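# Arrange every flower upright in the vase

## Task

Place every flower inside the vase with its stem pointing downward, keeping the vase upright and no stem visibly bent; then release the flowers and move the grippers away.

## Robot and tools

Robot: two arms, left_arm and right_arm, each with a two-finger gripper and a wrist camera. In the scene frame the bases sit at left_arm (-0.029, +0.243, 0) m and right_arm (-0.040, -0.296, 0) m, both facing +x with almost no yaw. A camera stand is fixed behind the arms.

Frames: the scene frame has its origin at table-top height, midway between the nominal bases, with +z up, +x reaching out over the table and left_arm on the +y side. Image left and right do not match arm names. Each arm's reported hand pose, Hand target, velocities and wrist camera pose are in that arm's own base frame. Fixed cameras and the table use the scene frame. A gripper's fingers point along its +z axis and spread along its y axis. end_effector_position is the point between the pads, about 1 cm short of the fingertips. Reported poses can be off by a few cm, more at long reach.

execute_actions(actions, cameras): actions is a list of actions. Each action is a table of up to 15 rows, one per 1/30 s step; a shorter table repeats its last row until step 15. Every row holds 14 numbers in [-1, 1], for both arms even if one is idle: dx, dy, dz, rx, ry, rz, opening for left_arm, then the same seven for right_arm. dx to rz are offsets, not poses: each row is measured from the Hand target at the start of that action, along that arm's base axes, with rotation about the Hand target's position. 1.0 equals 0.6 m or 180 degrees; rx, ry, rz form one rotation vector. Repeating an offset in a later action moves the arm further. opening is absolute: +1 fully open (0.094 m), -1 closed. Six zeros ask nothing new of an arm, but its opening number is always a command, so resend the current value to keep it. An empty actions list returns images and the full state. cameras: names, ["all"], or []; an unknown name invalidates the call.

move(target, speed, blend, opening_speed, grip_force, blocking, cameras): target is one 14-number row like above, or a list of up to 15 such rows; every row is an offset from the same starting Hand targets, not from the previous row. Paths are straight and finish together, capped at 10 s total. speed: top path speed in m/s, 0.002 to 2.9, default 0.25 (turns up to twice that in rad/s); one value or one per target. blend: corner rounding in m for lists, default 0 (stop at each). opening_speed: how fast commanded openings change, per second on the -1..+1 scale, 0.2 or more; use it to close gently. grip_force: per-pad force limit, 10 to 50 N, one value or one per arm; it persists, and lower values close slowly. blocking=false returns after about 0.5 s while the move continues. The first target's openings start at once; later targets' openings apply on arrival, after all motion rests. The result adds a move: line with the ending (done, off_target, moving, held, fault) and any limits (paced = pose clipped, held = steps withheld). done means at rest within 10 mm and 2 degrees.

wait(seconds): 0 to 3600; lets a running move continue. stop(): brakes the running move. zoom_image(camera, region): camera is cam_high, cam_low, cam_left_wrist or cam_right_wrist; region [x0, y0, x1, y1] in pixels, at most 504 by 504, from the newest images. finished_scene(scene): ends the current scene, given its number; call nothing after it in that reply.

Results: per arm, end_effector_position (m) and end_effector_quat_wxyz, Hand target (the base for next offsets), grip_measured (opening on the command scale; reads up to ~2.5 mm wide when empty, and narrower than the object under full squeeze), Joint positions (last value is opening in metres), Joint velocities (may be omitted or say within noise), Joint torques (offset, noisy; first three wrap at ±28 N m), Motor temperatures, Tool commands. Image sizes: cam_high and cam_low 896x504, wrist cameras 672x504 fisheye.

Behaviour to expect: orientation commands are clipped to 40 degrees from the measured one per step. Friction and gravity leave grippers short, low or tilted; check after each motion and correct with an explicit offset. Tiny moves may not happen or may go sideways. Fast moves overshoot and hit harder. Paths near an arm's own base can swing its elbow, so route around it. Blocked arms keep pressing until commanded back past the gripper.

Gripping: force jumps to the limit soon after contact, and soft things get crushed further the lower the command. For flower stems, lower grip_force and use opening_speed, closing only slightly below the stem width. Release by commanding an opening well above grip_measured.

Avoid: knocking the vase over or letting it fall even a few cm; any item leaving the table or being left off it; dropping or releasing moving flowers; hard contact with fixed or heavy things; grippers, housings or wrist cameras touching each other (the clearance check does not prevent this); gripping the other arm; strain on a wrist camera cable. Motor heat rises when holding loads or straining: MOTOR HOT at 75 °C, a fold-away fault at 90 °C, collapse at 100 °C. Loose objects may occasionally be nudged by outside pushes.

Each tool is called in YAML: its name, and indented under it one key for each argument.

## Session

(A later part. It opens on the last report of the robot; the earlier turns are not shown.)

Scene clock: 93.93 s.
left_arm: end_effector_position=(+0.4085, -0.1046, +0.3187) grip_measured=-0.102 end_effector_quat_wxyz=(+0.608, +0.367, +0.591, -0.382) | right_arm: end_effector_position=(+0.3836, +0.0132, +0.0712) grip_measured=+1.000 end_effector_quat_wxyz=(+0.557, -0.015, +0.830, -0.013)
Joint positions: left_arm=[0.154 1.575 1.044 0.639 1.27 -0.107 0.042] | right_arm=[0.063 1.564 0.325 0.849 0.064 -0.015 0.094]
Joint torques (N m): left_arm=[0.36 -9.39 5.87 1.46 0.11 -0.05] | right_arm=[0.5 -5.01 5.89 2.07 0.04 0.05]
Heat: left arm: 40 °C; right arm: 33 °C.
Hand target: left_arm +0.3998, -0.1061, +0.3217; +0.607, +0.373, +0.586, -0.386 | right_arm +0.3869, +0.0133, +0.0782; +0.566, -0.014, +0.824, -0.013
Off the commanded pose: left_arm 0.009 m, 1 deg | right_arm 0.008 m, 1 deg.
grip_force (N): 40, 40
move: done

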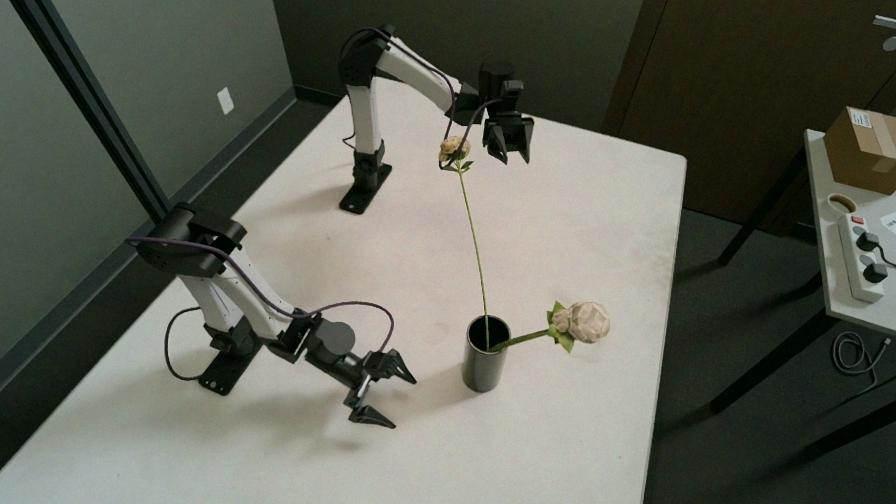

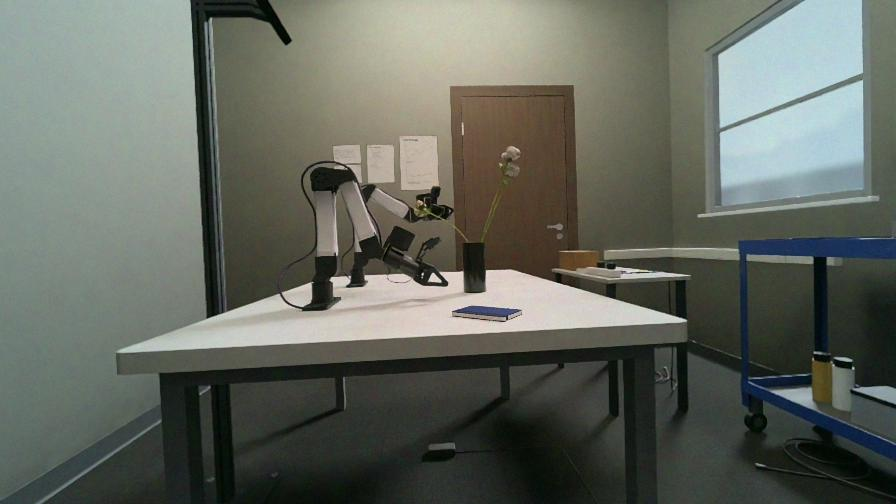

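zoom_image:
  camera: "cam_high"
  region: [400, 50, 560, 210]

execute_actions:
  actions: []
  cameras: ["cam_left_wrist","cam_low"]

zoom_image:
  camera: "cam_low"
  region: [360, 140, 540, 300]

Scaled by 3.150 from the camera's image (finer frame: 1280x720).

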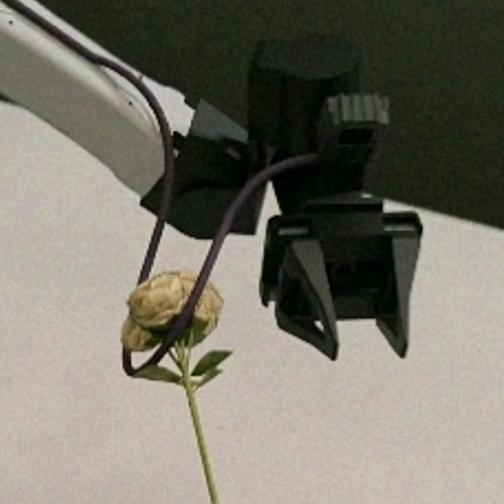

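Scene clock: 95.97 s.
left_arm: end_effector_position=(+0.4085, -0.1046, +0.3187) grip_measured=-0.102 end_effector_quat_wxyz=(+0.608, +0.367, +0.591, -0.382) | right_arm: end_effector_position=(+0.3836, +0.0132, +0.0712) grip_measured=+1.000 end_effector_quat_wxyz=(+0.557, -0.015, +0.830, -0.013)
Joint positions: left_arm=[0.154 1.575 1.044 0.639 1.27 -0.108 0.042] | right_arm=[0.063 1.564 0.325 0.849 0.064 -0.015 0.094]
Joint velocities: within noise
Joint torques (N m): left_arm=[0.36 -9.39 5.85 1.45 0.12 -0.05] | right_arm=[0.62 -5.07 6.05 2.11 0.05 0.05]
Motor temperatures (°C): left_arm=[24 40 31 29 23 23 21] | right_arm=[22 25 29 33 22 21 24]
Heat: left arm: 40 °C; right arm: 33 °C.
Hand target: left_arm +0.3998, -0.1061, +0.3217; +0.607, +0.373, +0.586, -0.386 | right_arm +0.3869, +0.0133, +0.0782; +0.566, -0.014, +0.824, -0.013
Tool commands: left_gripper/opening=-0.1 right_gripper/opening=+1.0
Off the commanded pose: left_arm 0.009 m, 1 deg | right_arm 0.008 m, 1 deg.
grip_force (N): 40, 40
camera_calibration:
cam_left_wrist: T_world_to_cam=[[-0.91534, -0.40207, -0.0221, 0.33252], [-0.18065, 0.45907, -0.86984, 0.44124], [0.35988, -0.79221, -0.49284, 0.04642]] pos_world=[0.36737, -0.0321, 0.41403]
Images, in order (width x height): cam_low 896x504, cam_left_wrist 672x504.

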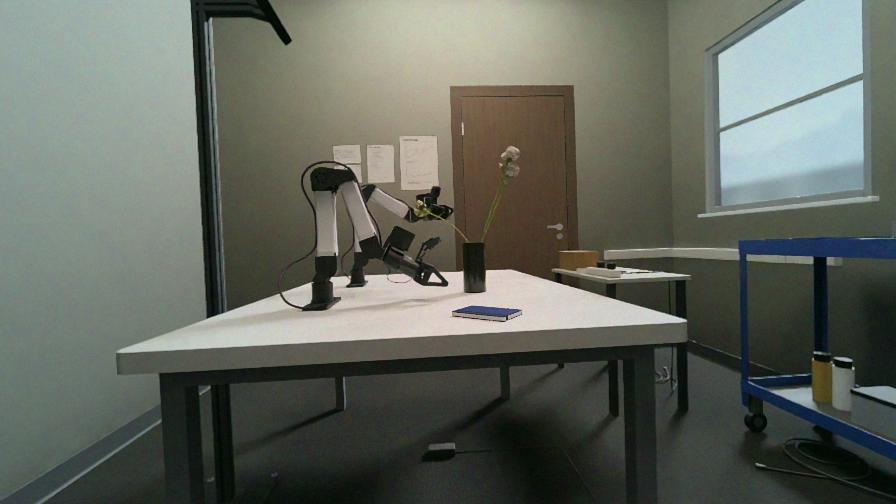

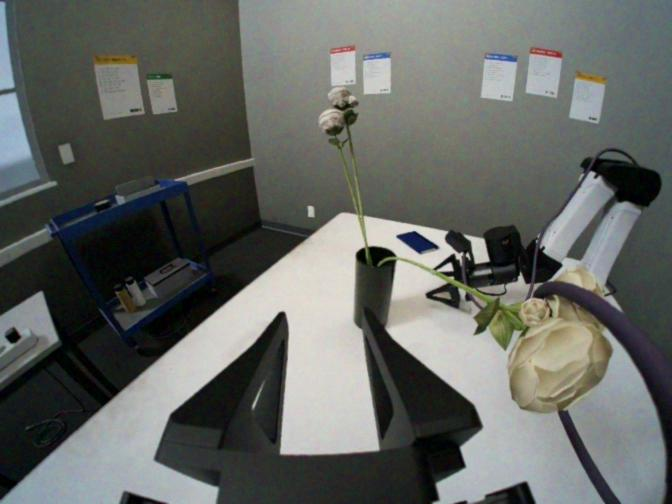

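Scaled by 2.800 from the camera's image (finer frame: 1280x720).

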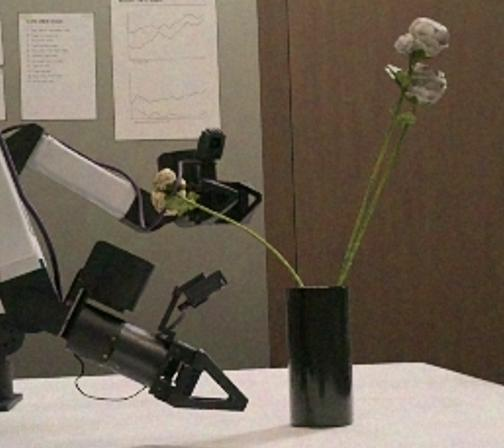

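move:
  target: [0.06,-0.3,0,0,0,0,-0.1,0,0,0,0,0,0,1]
  speed: 0.12
  cameras: ["cam_high","cam_low","cam_left_wrist"]

zoom_image:
  camera: "cam_high"
  region: [380, 100, 580, 300]

zoom_image:
  camera: "cam_low"
  region: [360, 140, 540, 300]

Scene clock: 108.70 s.
left_arm: end_effector_position=(+0.4295, -0.2843, +0.3192) grip_measured=-0.102 end_effector_quat_wxyz=(+0.603, +0.373, +0.585, -0.392) | right_arm: end_effector_position=(+0.3836, +0.0132, +0.0712) grip_measured=+1.000 end_effector_quat_wxyz=(+0.557, -0.015, +0.830, -0.013)
Joint positions: left_arm=[-0.339 1.729 1.227 0.553 0.805 -0.046 0.042] | right_arm=[0.063 1.564 0.325 0.849 0.064 -0.015 0.094]
Joint torques (N m): left_arm=[-0.01 -7.65 10.61 1.5 -0.13 0.2] | right_arm=[0.69 -5.12 5.97 2.11 0.06 0.06]
Heat: left arm: 39 °C; right arm: 34 °C.
Hand target: left_arm +0.4359, -0.2861, +0.3217; +0.607, +0.373, +0.586, -0.386 | right_arm +0.3869, +0.0133, +0.0782; +0.566, -0.014, +0.824, -0.013
Off the commanded pose: left_arm 0.007 m, 1 deg | right_arm 0.008 m, 1 deg.
grip_force (N): 40, 40
move: done
cam_left_wrist: T_world_to_cam=[[-0.92594, -0.37725, -0.0176, 0.28964], [-0.17045, 0.45904, -0.87191, 0.52424], [0.33701, -0.80434, -0.48934, -0.098]] pos_world=[0.39058, -0.2102, 0.41423]

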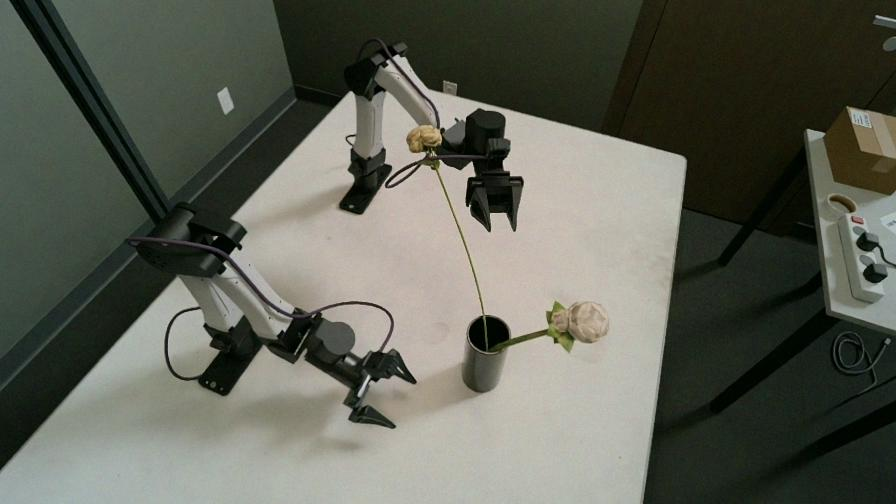

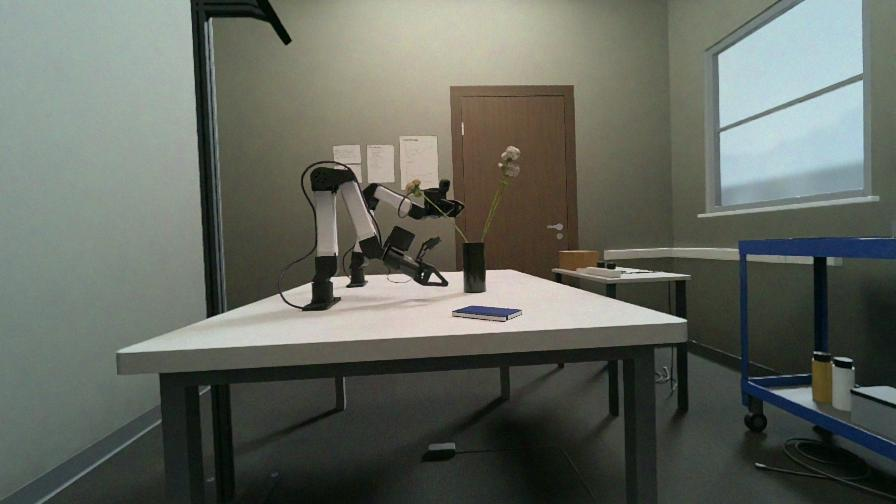

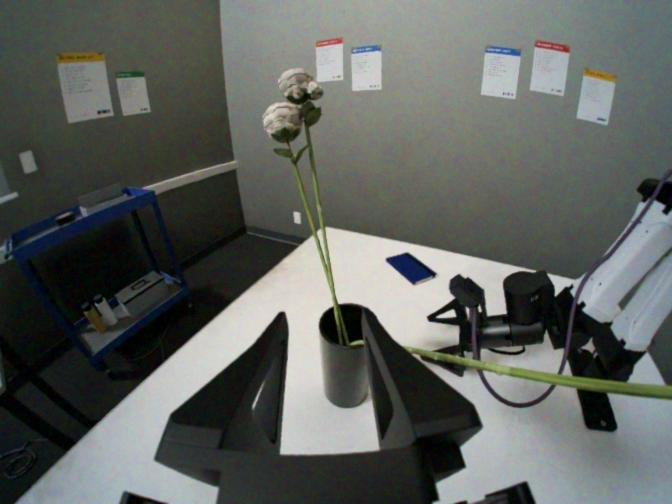

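Scaled by 2.520 from the camera's image (finer frame: 1280x720).

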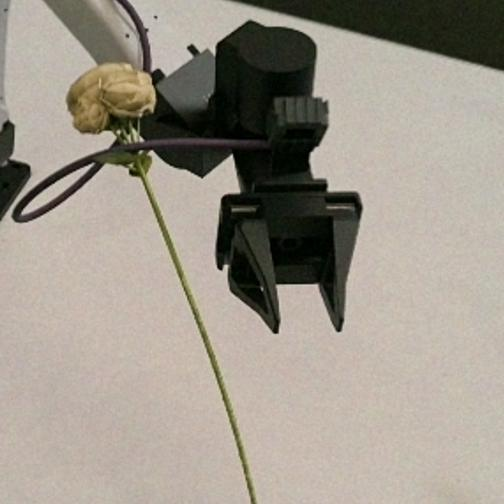

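Scaled by 2.800 from the camera's image (finer frame: 1280x720).

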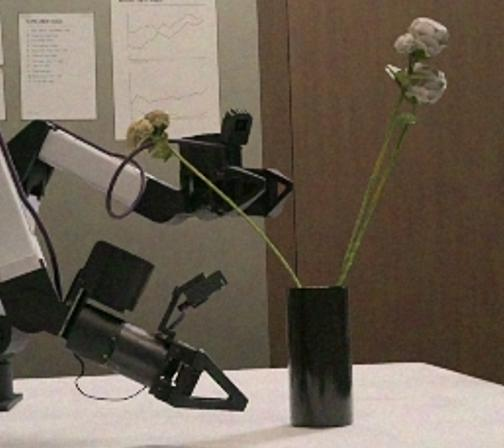

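move:
  target:
    - [0.02,-0.09,0,0,0,0,-0.1,0,0,0,0,0,0,1]
    - [0.02,-0.09,0.27,0,0,0,-0.1,0,0,0,0,0,0,1]
  speed: 0.1
  blend: [0.01,0]
  cameras: ["cam_high","cam_low","cam_left_wrist"]

zoom_image:
  camera: "cam_high"
  region: [360, 60, 580, 280]

zoom_image:
  camera: "cam_low"
  region: [360, 120, 540, 300]

Scene clock: 119.80 s.
left_arm: end_effector_position=(+0.4467, -0.3382, +0.4796) grip_measured=-0.102 end_effector_quat_wxyz=(+0.603, +0.371, +0.589, -0.390) | right_arm: end_effector_position=(+0.3836, +0.0132, +0.0712) grip_measured=+1.000 end_effector_quat_wxyz=(+0.557, -0.015, +0.830, -0.013)
Joint positions: left_arm=[-0.45 1.937 2.155 -0.178 0.686 -0.036 0.042] | right_arm=[0.063 1.564 0.325 0.849 0.064 -0.015 0.094]
Joint torques (N m): left_arm=[-0.17 -9.37 10.21 1.61 -0.08 0.15] | right_arm=[0.62 -4.96 6.15 2.12 0.04 0.08]
Heat: left arm: 37 °C; right arm: 34 °C.
Hand target: left_arm +0.4479, -0.3399, +0.4837; +0.607, +0.373, +0.586, -0.386 | right_arm +0.3869, +0.0133, +0.0782; +0.566, -0.014, +0.824, -0.013
Off the commanded pose: left_arm 0.005 m, 1 deg | right_arm 0.008 m, 1 deg.
grip_force (N): 40, 40
move: done
cam_left_wrist: T_world_to_cam=[[-0.92317, -0.38411, -0.01487, 0.28333], [-0.17791, 0.46124, -0.86925, 0.69457], [0.34075, -0.79982, -0.49414, -0.06647]] pos_world=[0.40778, -0.2647, 0.57513]

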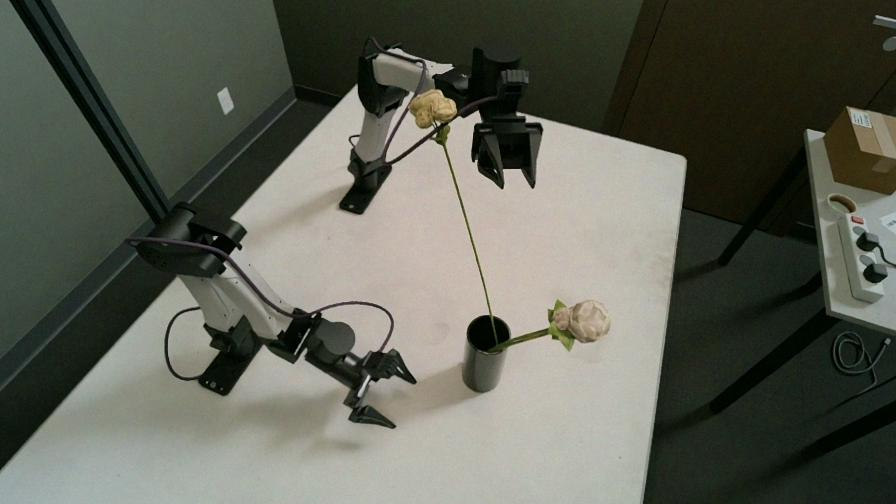

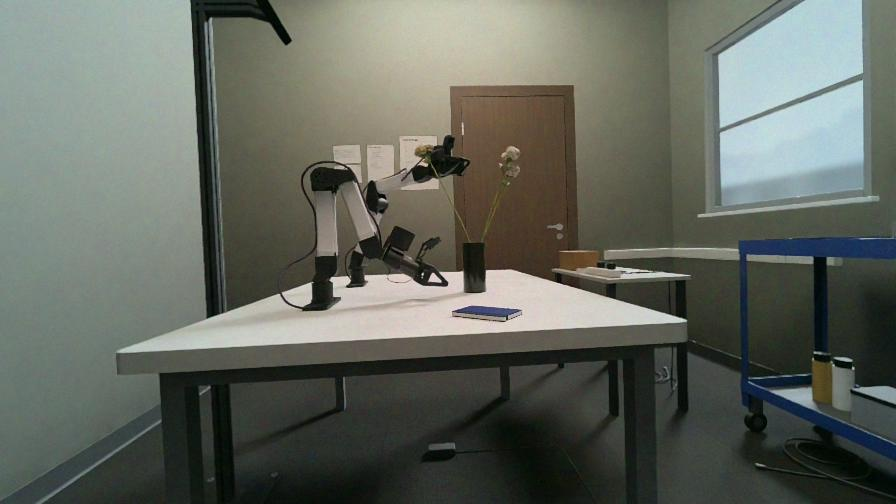

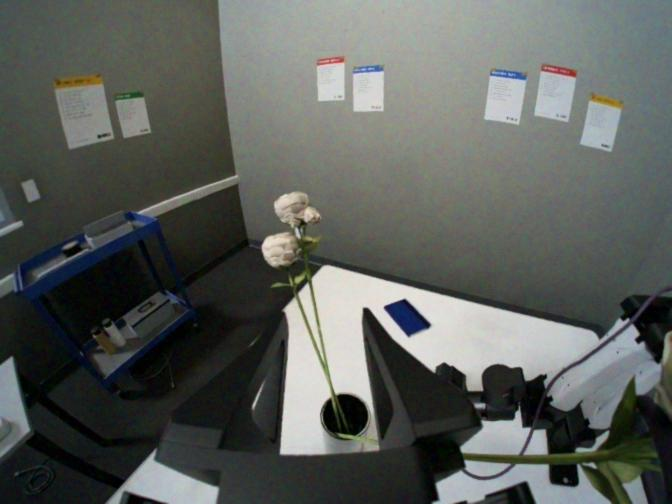

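Scaled by 2.291 from the camera's image (finer frame: 1280x720).

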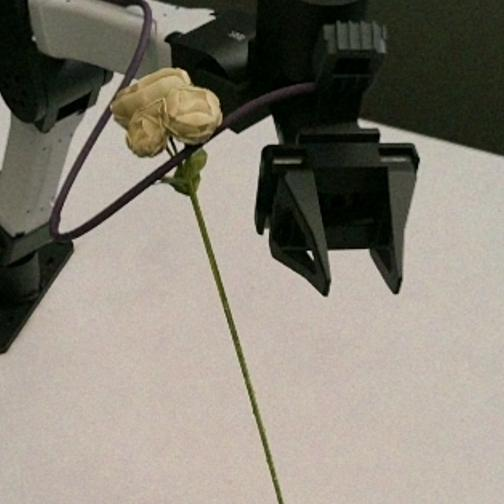

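Scaled by 2.800 from the camera's image (finer frame: 1280x720).

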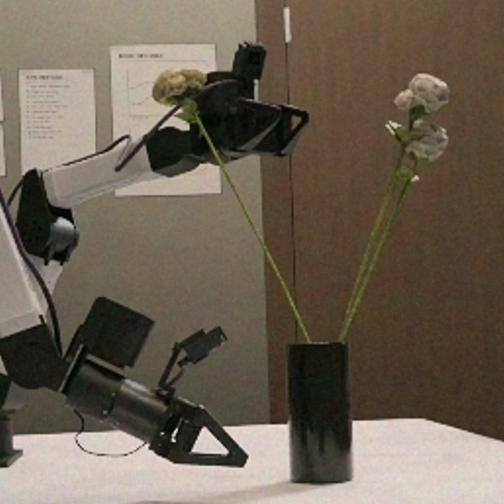

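move:
  target:
    - [0,0,-0.23,0,0,0,-0.1,0,0,0,0,0,0,1]
    - [0.02,-0.11,-0.23,0,0,0,-0.1,0,0,0,0,0,0,1]
  speed: 0.12
  blend: [0.01,0]
  cameras: ["cam_high","cam_low","cam_left_wrist"]

zoom_image:
  camera: "cam_high"
  region: [360, 120, 580, 340]

zoom_image:
  camera: "cam_low"
  region: [360, 120, 540, 300]

Scene clock: 132.00 s.
left_arm: end_effector_position=(+0.4546, -0.4033, +0.3453) grip_measured=-0.102 end_effector_quat_wxyz=(+0.605, +0.374, +0.584, -0.391) | right_arm: end_effector_position=(+0.3836, +0.0132, +0.0712) grip_measured=+1.000 end_effector_quat_wxyz=(+0.557, -0.015, +0.830, -0.013)
Joint positions: left_arm=[-0.57 1.996 1.682 0.359 0.574 -0.028 0.042] | right_arm=[0.063 1.564 0.325 0.849 0.064 -0.015 0.094]
Joint torques (N m): left_arm=[0.01 -10.15 10.93 1.61 -0.13 0.13] | right_arm=[0.58 -5.11 6.01 2.07 0.05 0.06]
Heat: left arm: 37 °C; right arm: 35 °C.
Hand target: left_arm +0.4600, -0.4060, +0.3456; +0.607, +0.373, +0.586, -0.386 | right_arm +0.3869, +0.0133, +0.0782; +0.566, -0.014, +0.824, -0.013
Off the commanded pose: left_arm 0.006 m, 1 deg | right_arm 0.008 m, 1 deg.
grip_force (N): 40, 40
move: done
cam_left_wrist: T_world_to_cam=[[-0.92567, -0.37765, -0.02267, 0.27003], [-0.16603, 0.45934, -0.87261, 0.60427], [0.33995, -0.80398, -0.4879, -0.19119]] pos_world=[0.41528, -0.3293, 0.44013]

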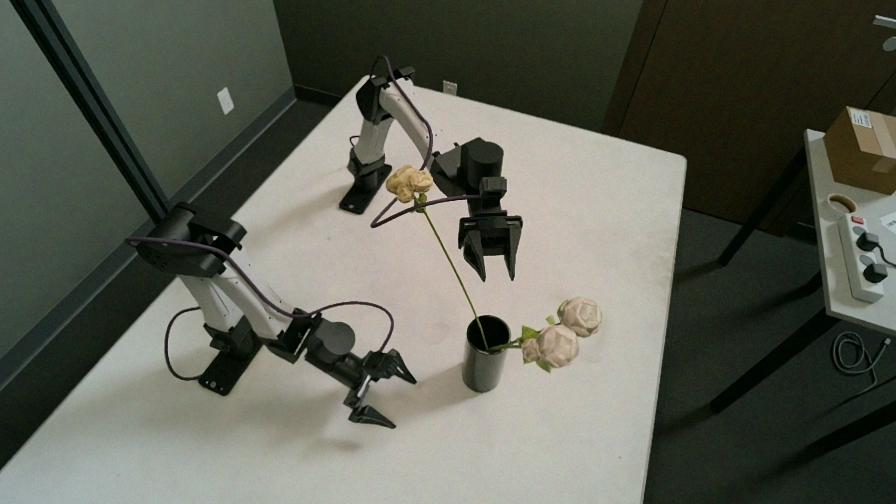

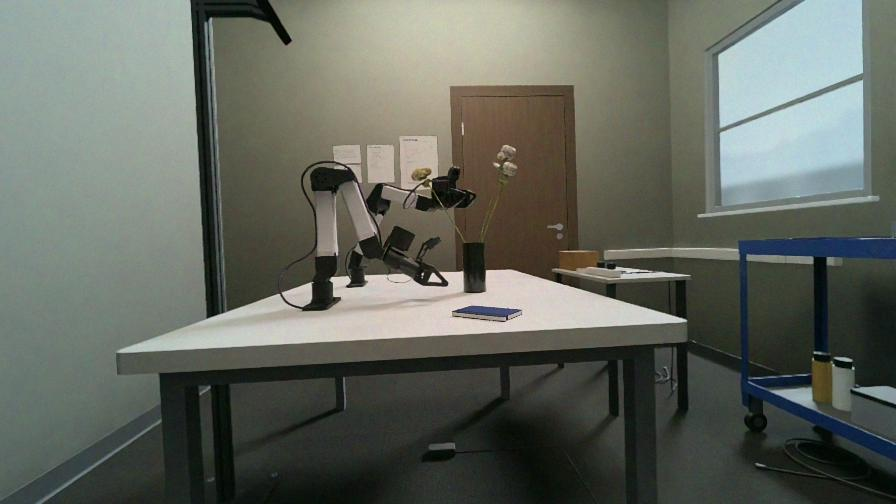

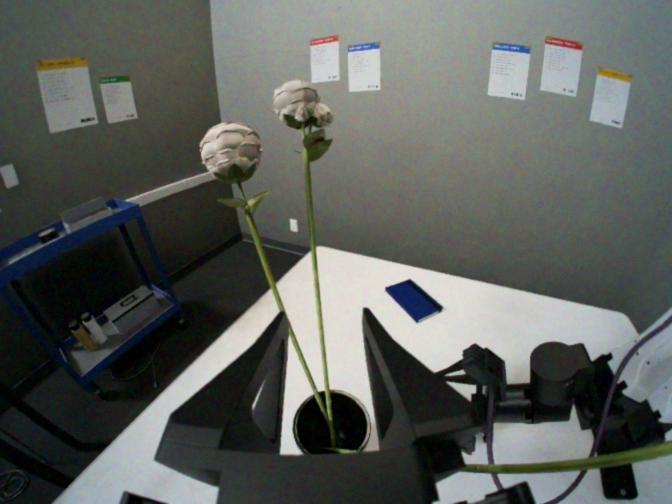

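Scaled by 2.291 from the camera's image (finer frame: 1280x720).

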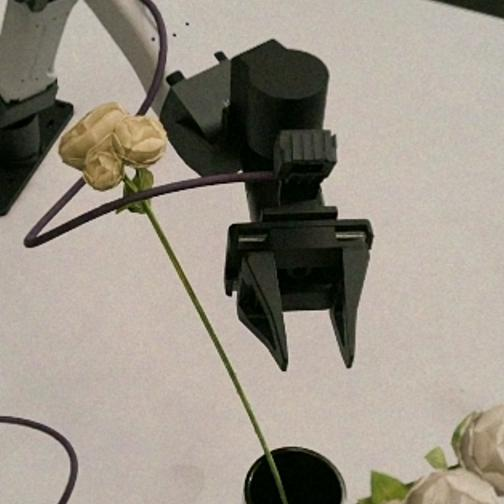

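Scaled by 2.800 from the camera's image (finer frame: 1280x720).

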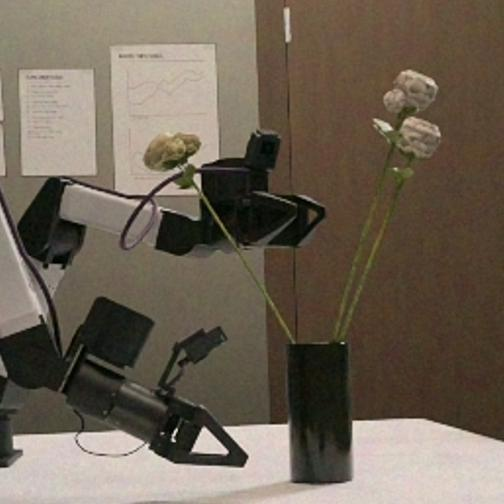

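move:
  target:
    - [0,-0.08,0,0,0,0,-0.1,0,0,0,0,0,0,1]
    - [0,-0.08,0.08,0,0,0,-0.1,0,0,0,0,0,0,1]
    - [0,-0.06,0.2,0,0,0,-0.1,0,0,0,0,0,0,1]
  speed: 0.12
  blend: [0.005,0.02,0]
  cameras: ["cam_high","cam_low","cam_left_wrist"]

zoom_image:
  camera: "cam_high"
  region: [360, 60, 580, 280]

zoom_image:
  camera: "cam_low"
  region: [360, 120, 540, 300]

Scene clock: 140.00 s.
left_arm: end_effector_position=(+0.4554, -0.4422, +0.4704) grip_measured=-0.102 end_effector_quat_wxyz=(+0.609, +0.369, +0.584, -0.389) | right_arm: end_effector_position=(+0.3836, +0.0132, +0.0712) grip_measured=+1.000 end_effector_quat_wxyz=(+0.557, -0.015, +0.830, -0.013)
Joint positions: left_arm=[-0.641 2.341 2.767 -0.374 0.49 -0.028 0.042] | right_arm=[0.063 1.564 0.325 0.849 0.064 -0.015 0.094]
Joint torques (N m): left_arm=[0.83 -11.32 9.16 1.67 0.06 0.15] | right_arm=[0.61 -5.07 5.97 2.09 0.08 0.08]
Motor temperatures (°C): left_arm=[24 38 37 30 23 23 21] | right_arm=[22 25 29 35 22 21 24]
Heat: left arm: 38 °C; right arm: 35 °C.
Hand target: left_arm +0.4599, -0.4420, +0.4658; +0.607, +0.373, +0.586, -0.386 | right_arm +0.3869, +0.0133, +0.0782; +0.566, -0.014, +0.824, -0.013
Off the commanded pose: left_arm 0.007 m, 1 deg | right_arm 0.008 m, 1 deg.
grip_force (N): 40, 40
move: done
cam_left_wrist: T_world_to_cam=[[-0.92097, -0.38897, -0.02285, 0.25185], [-0.16881, 0.45116, -0.87633, 0.73086], [0.35117, -0.80322, -0.48117, -0.16959]] pos_world=[0.41488, -0.368, 0.56463]

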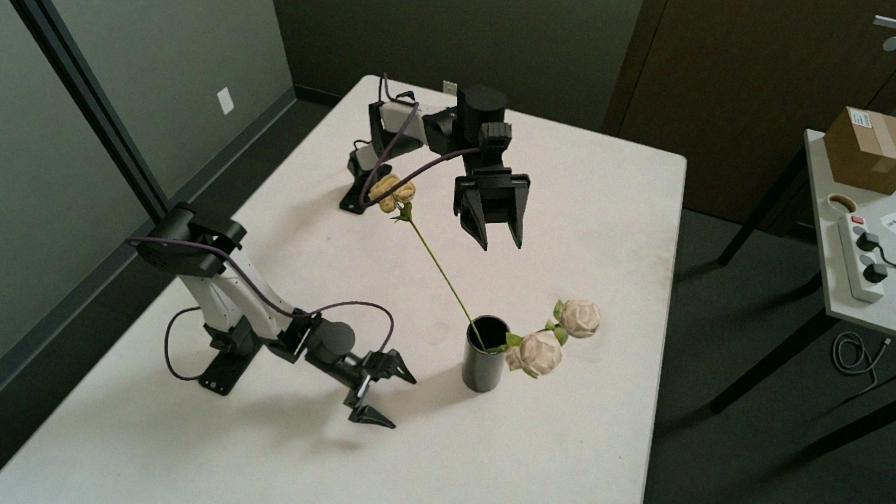

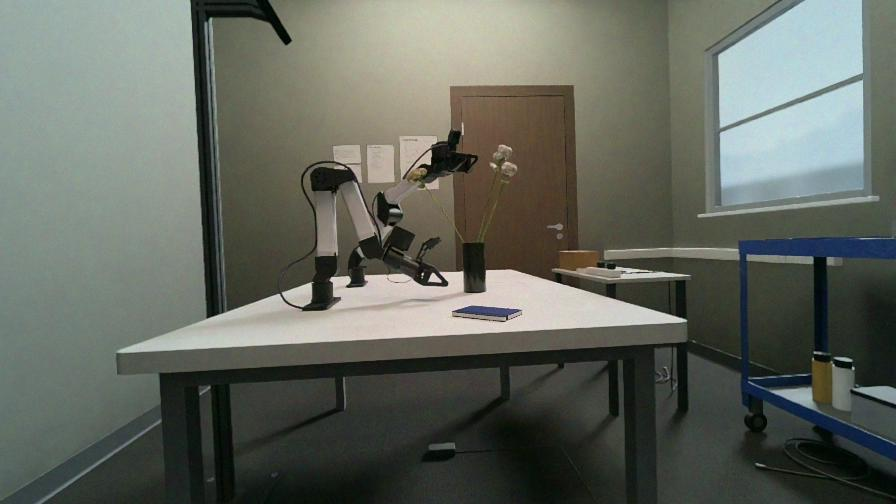

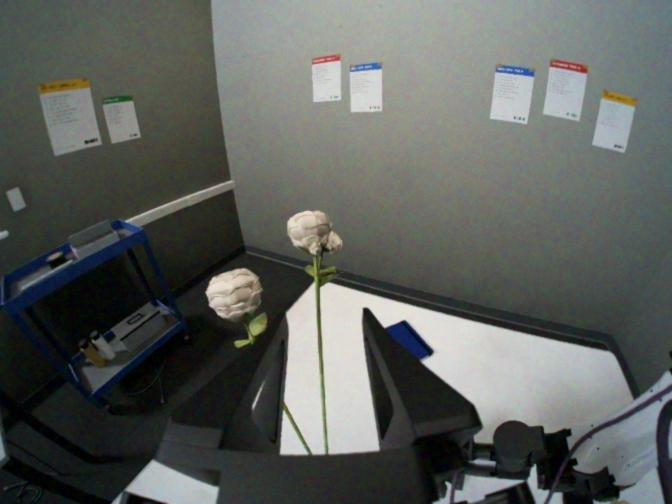

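Scaled by 2.291 from the camera's image (finer frame: 1280x720).

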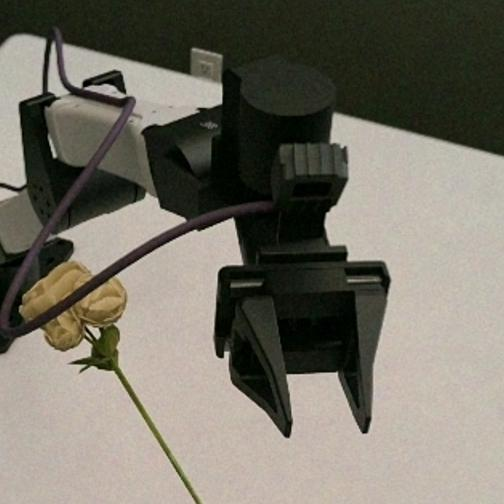

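Scaled by 2.800 from the camera's image (finer frame: 1280x720).

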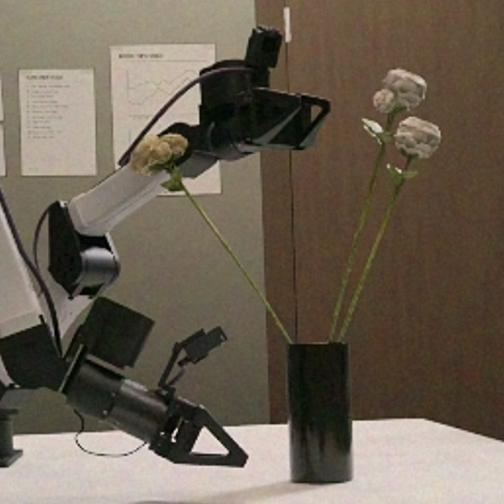

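move:
  target:
    - [0,0.04,0.04,0,0,0,-0.1,0,0,0,0,0,0,1]
    - [0,0.16,0.16,0,0,0,-0.1,0,0,0,0,0,0,1]
  speed: 0.12
  blend: [0.01,0]
  cameras: ["cam_high","cam_low"]

zoom_image:
  camera: "cam_high"
  region: [360, 40, 580, 260]

zoom_image:
  camera: "cam_low"
  region: [360, 120, 540, 300]

Scene clock: 145.00 s.
left_arm: end_effector_position=(+0.4741, -0.3522, +0.5385) grip_measured=-0.102 end_effector_quat_wxyz=(+0.654, +0.320, +0.562, -0.392) | right_arm: end_effector_position=(+0.3836, +0.0132, +0.0712) grip_measured=+1.000 end_effector_quat_wxyz=(+0.557, -0.015, +0.830, -0.013)
Joint positions: left_arm=[-0.48 2.281 2.847 -0.371 0.569 -0.128 0.042] | right_arm=[0.063 1.564 0.325 0.849 0.064 -0.015 0.094]
Joint torques (N m): left_arm=[0.38 -14.32 7.76 1.73 0.09 -0.07] | right_arm=[0.72 -5.03 5.94 2.09 0.05 0.07]
Heat: left arm: 39 °C; right arm: 35 °C.
Hand target: left_arm +0.4598, -0.3460, +0.5619; +0.607, +0.373, +0.586, -0.386 | right_arm +0.3869, +0.0133, +0.0782; +0.566, -0.014, +0.824, -0.013
Off the commanded pose: left_arm 0.028 m, 9 deg | right_arm 0.008 m, 1 deg.
elbow stopped short (left arm): the move would have taken joint 3 (elbow) straighter than the controller allows.
grip_force (N): 40, 40
move: off_target (left_arm)

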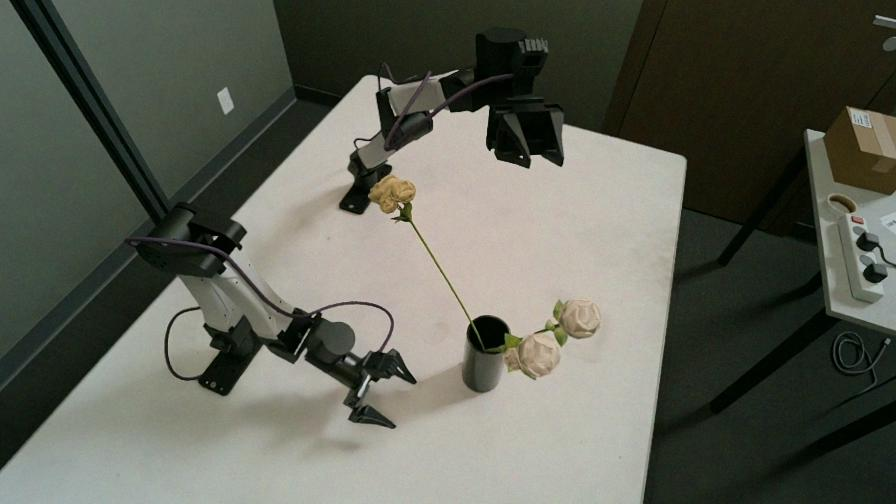

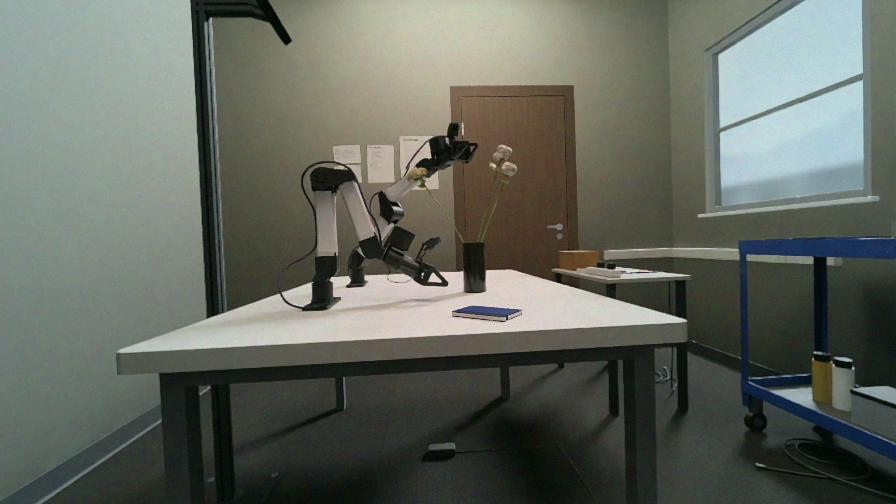

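Scaled by 2.291 from the camera's image (finer frame: 1280x720).

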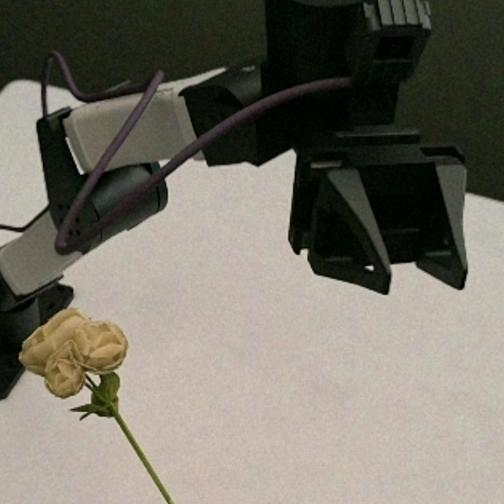

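Scaled by 2.800 from the camera's image (finer frame: 1280x720).

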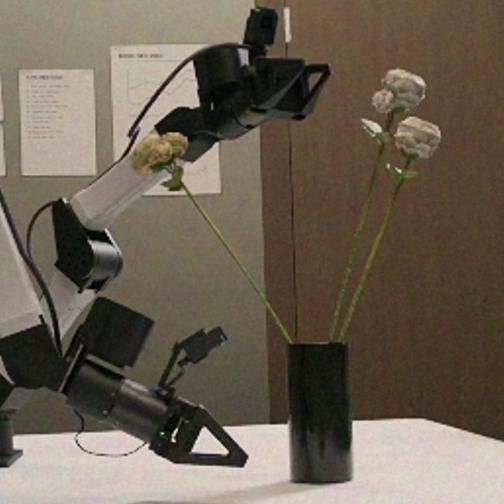

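move:
  target: [0,0.5,-0.1,0,0,0,-0.1,0,0,0,0,0,0,1]
  speed: 0.25
  cameras: ["cam_high","cam_low"]

Scene clock: 148.67 s.
left_arm: end_effector_position=(+0.4626, -0.0424, +0.5046) grip_measured=-0.102 end_effector_quat_wxyz=(+0.614, +0.370, +0.587, -0.376) | right_arm: end_effector_position=(+0.3836, +0.0132, +0.0712) grip_measured=+1.000 end_effector_quat_wxyz=(+0.557, -0.015, +0.830, -0.013)
Joint positions: left_arm=[0.286 1.911 2.171 -0.056 1.395 -0.188 0.042] | right_arm=[0.063 1.564 0.325 0.849 0.064 -0.015 0.094]
Joint torques (N m): left_arm=[-0.32 -10.18 5.23 1.33 0.05 -0.09] | right_arm=[0.66 -5.09 6.06 2.08 0.06 0.06]
Heat: left arm: 40 °C; right arm: 35 °C.
Hand target: left_arm +0.4599, -0.0460, +0.5017; +0.607, +0.373, +0.586, -0.386 | right_arm +0.3869, +0.0133, +0.0782; +0.566, -0.014, +0.824, -0.013
Off the commanded pose: left_arm 0.005 m, 1 deg | right_arm 0.008 m, 1 deg.
grip_force (N): 40, 40
move: done

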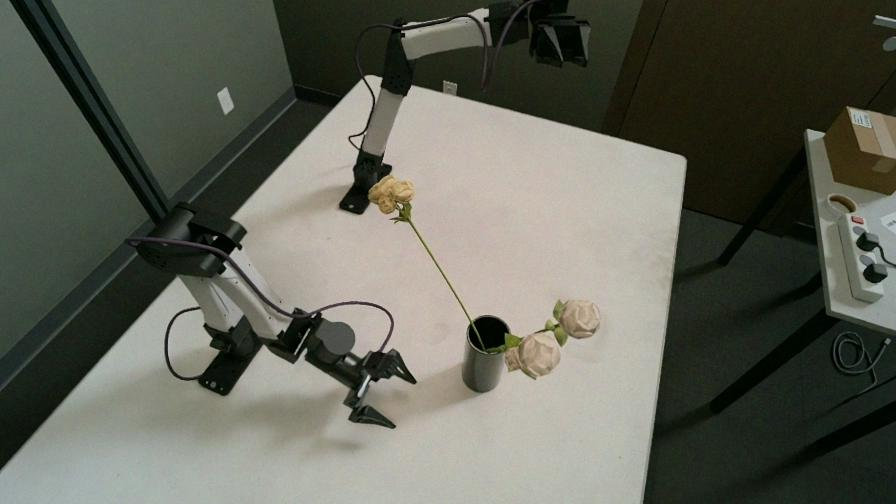

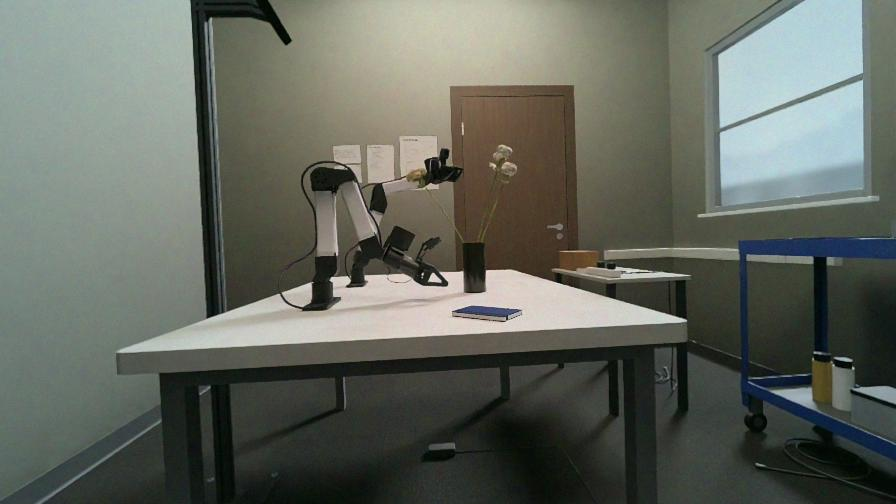

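All clear.

finished_scene:
  scene: 2

The scene is finished: the task was done.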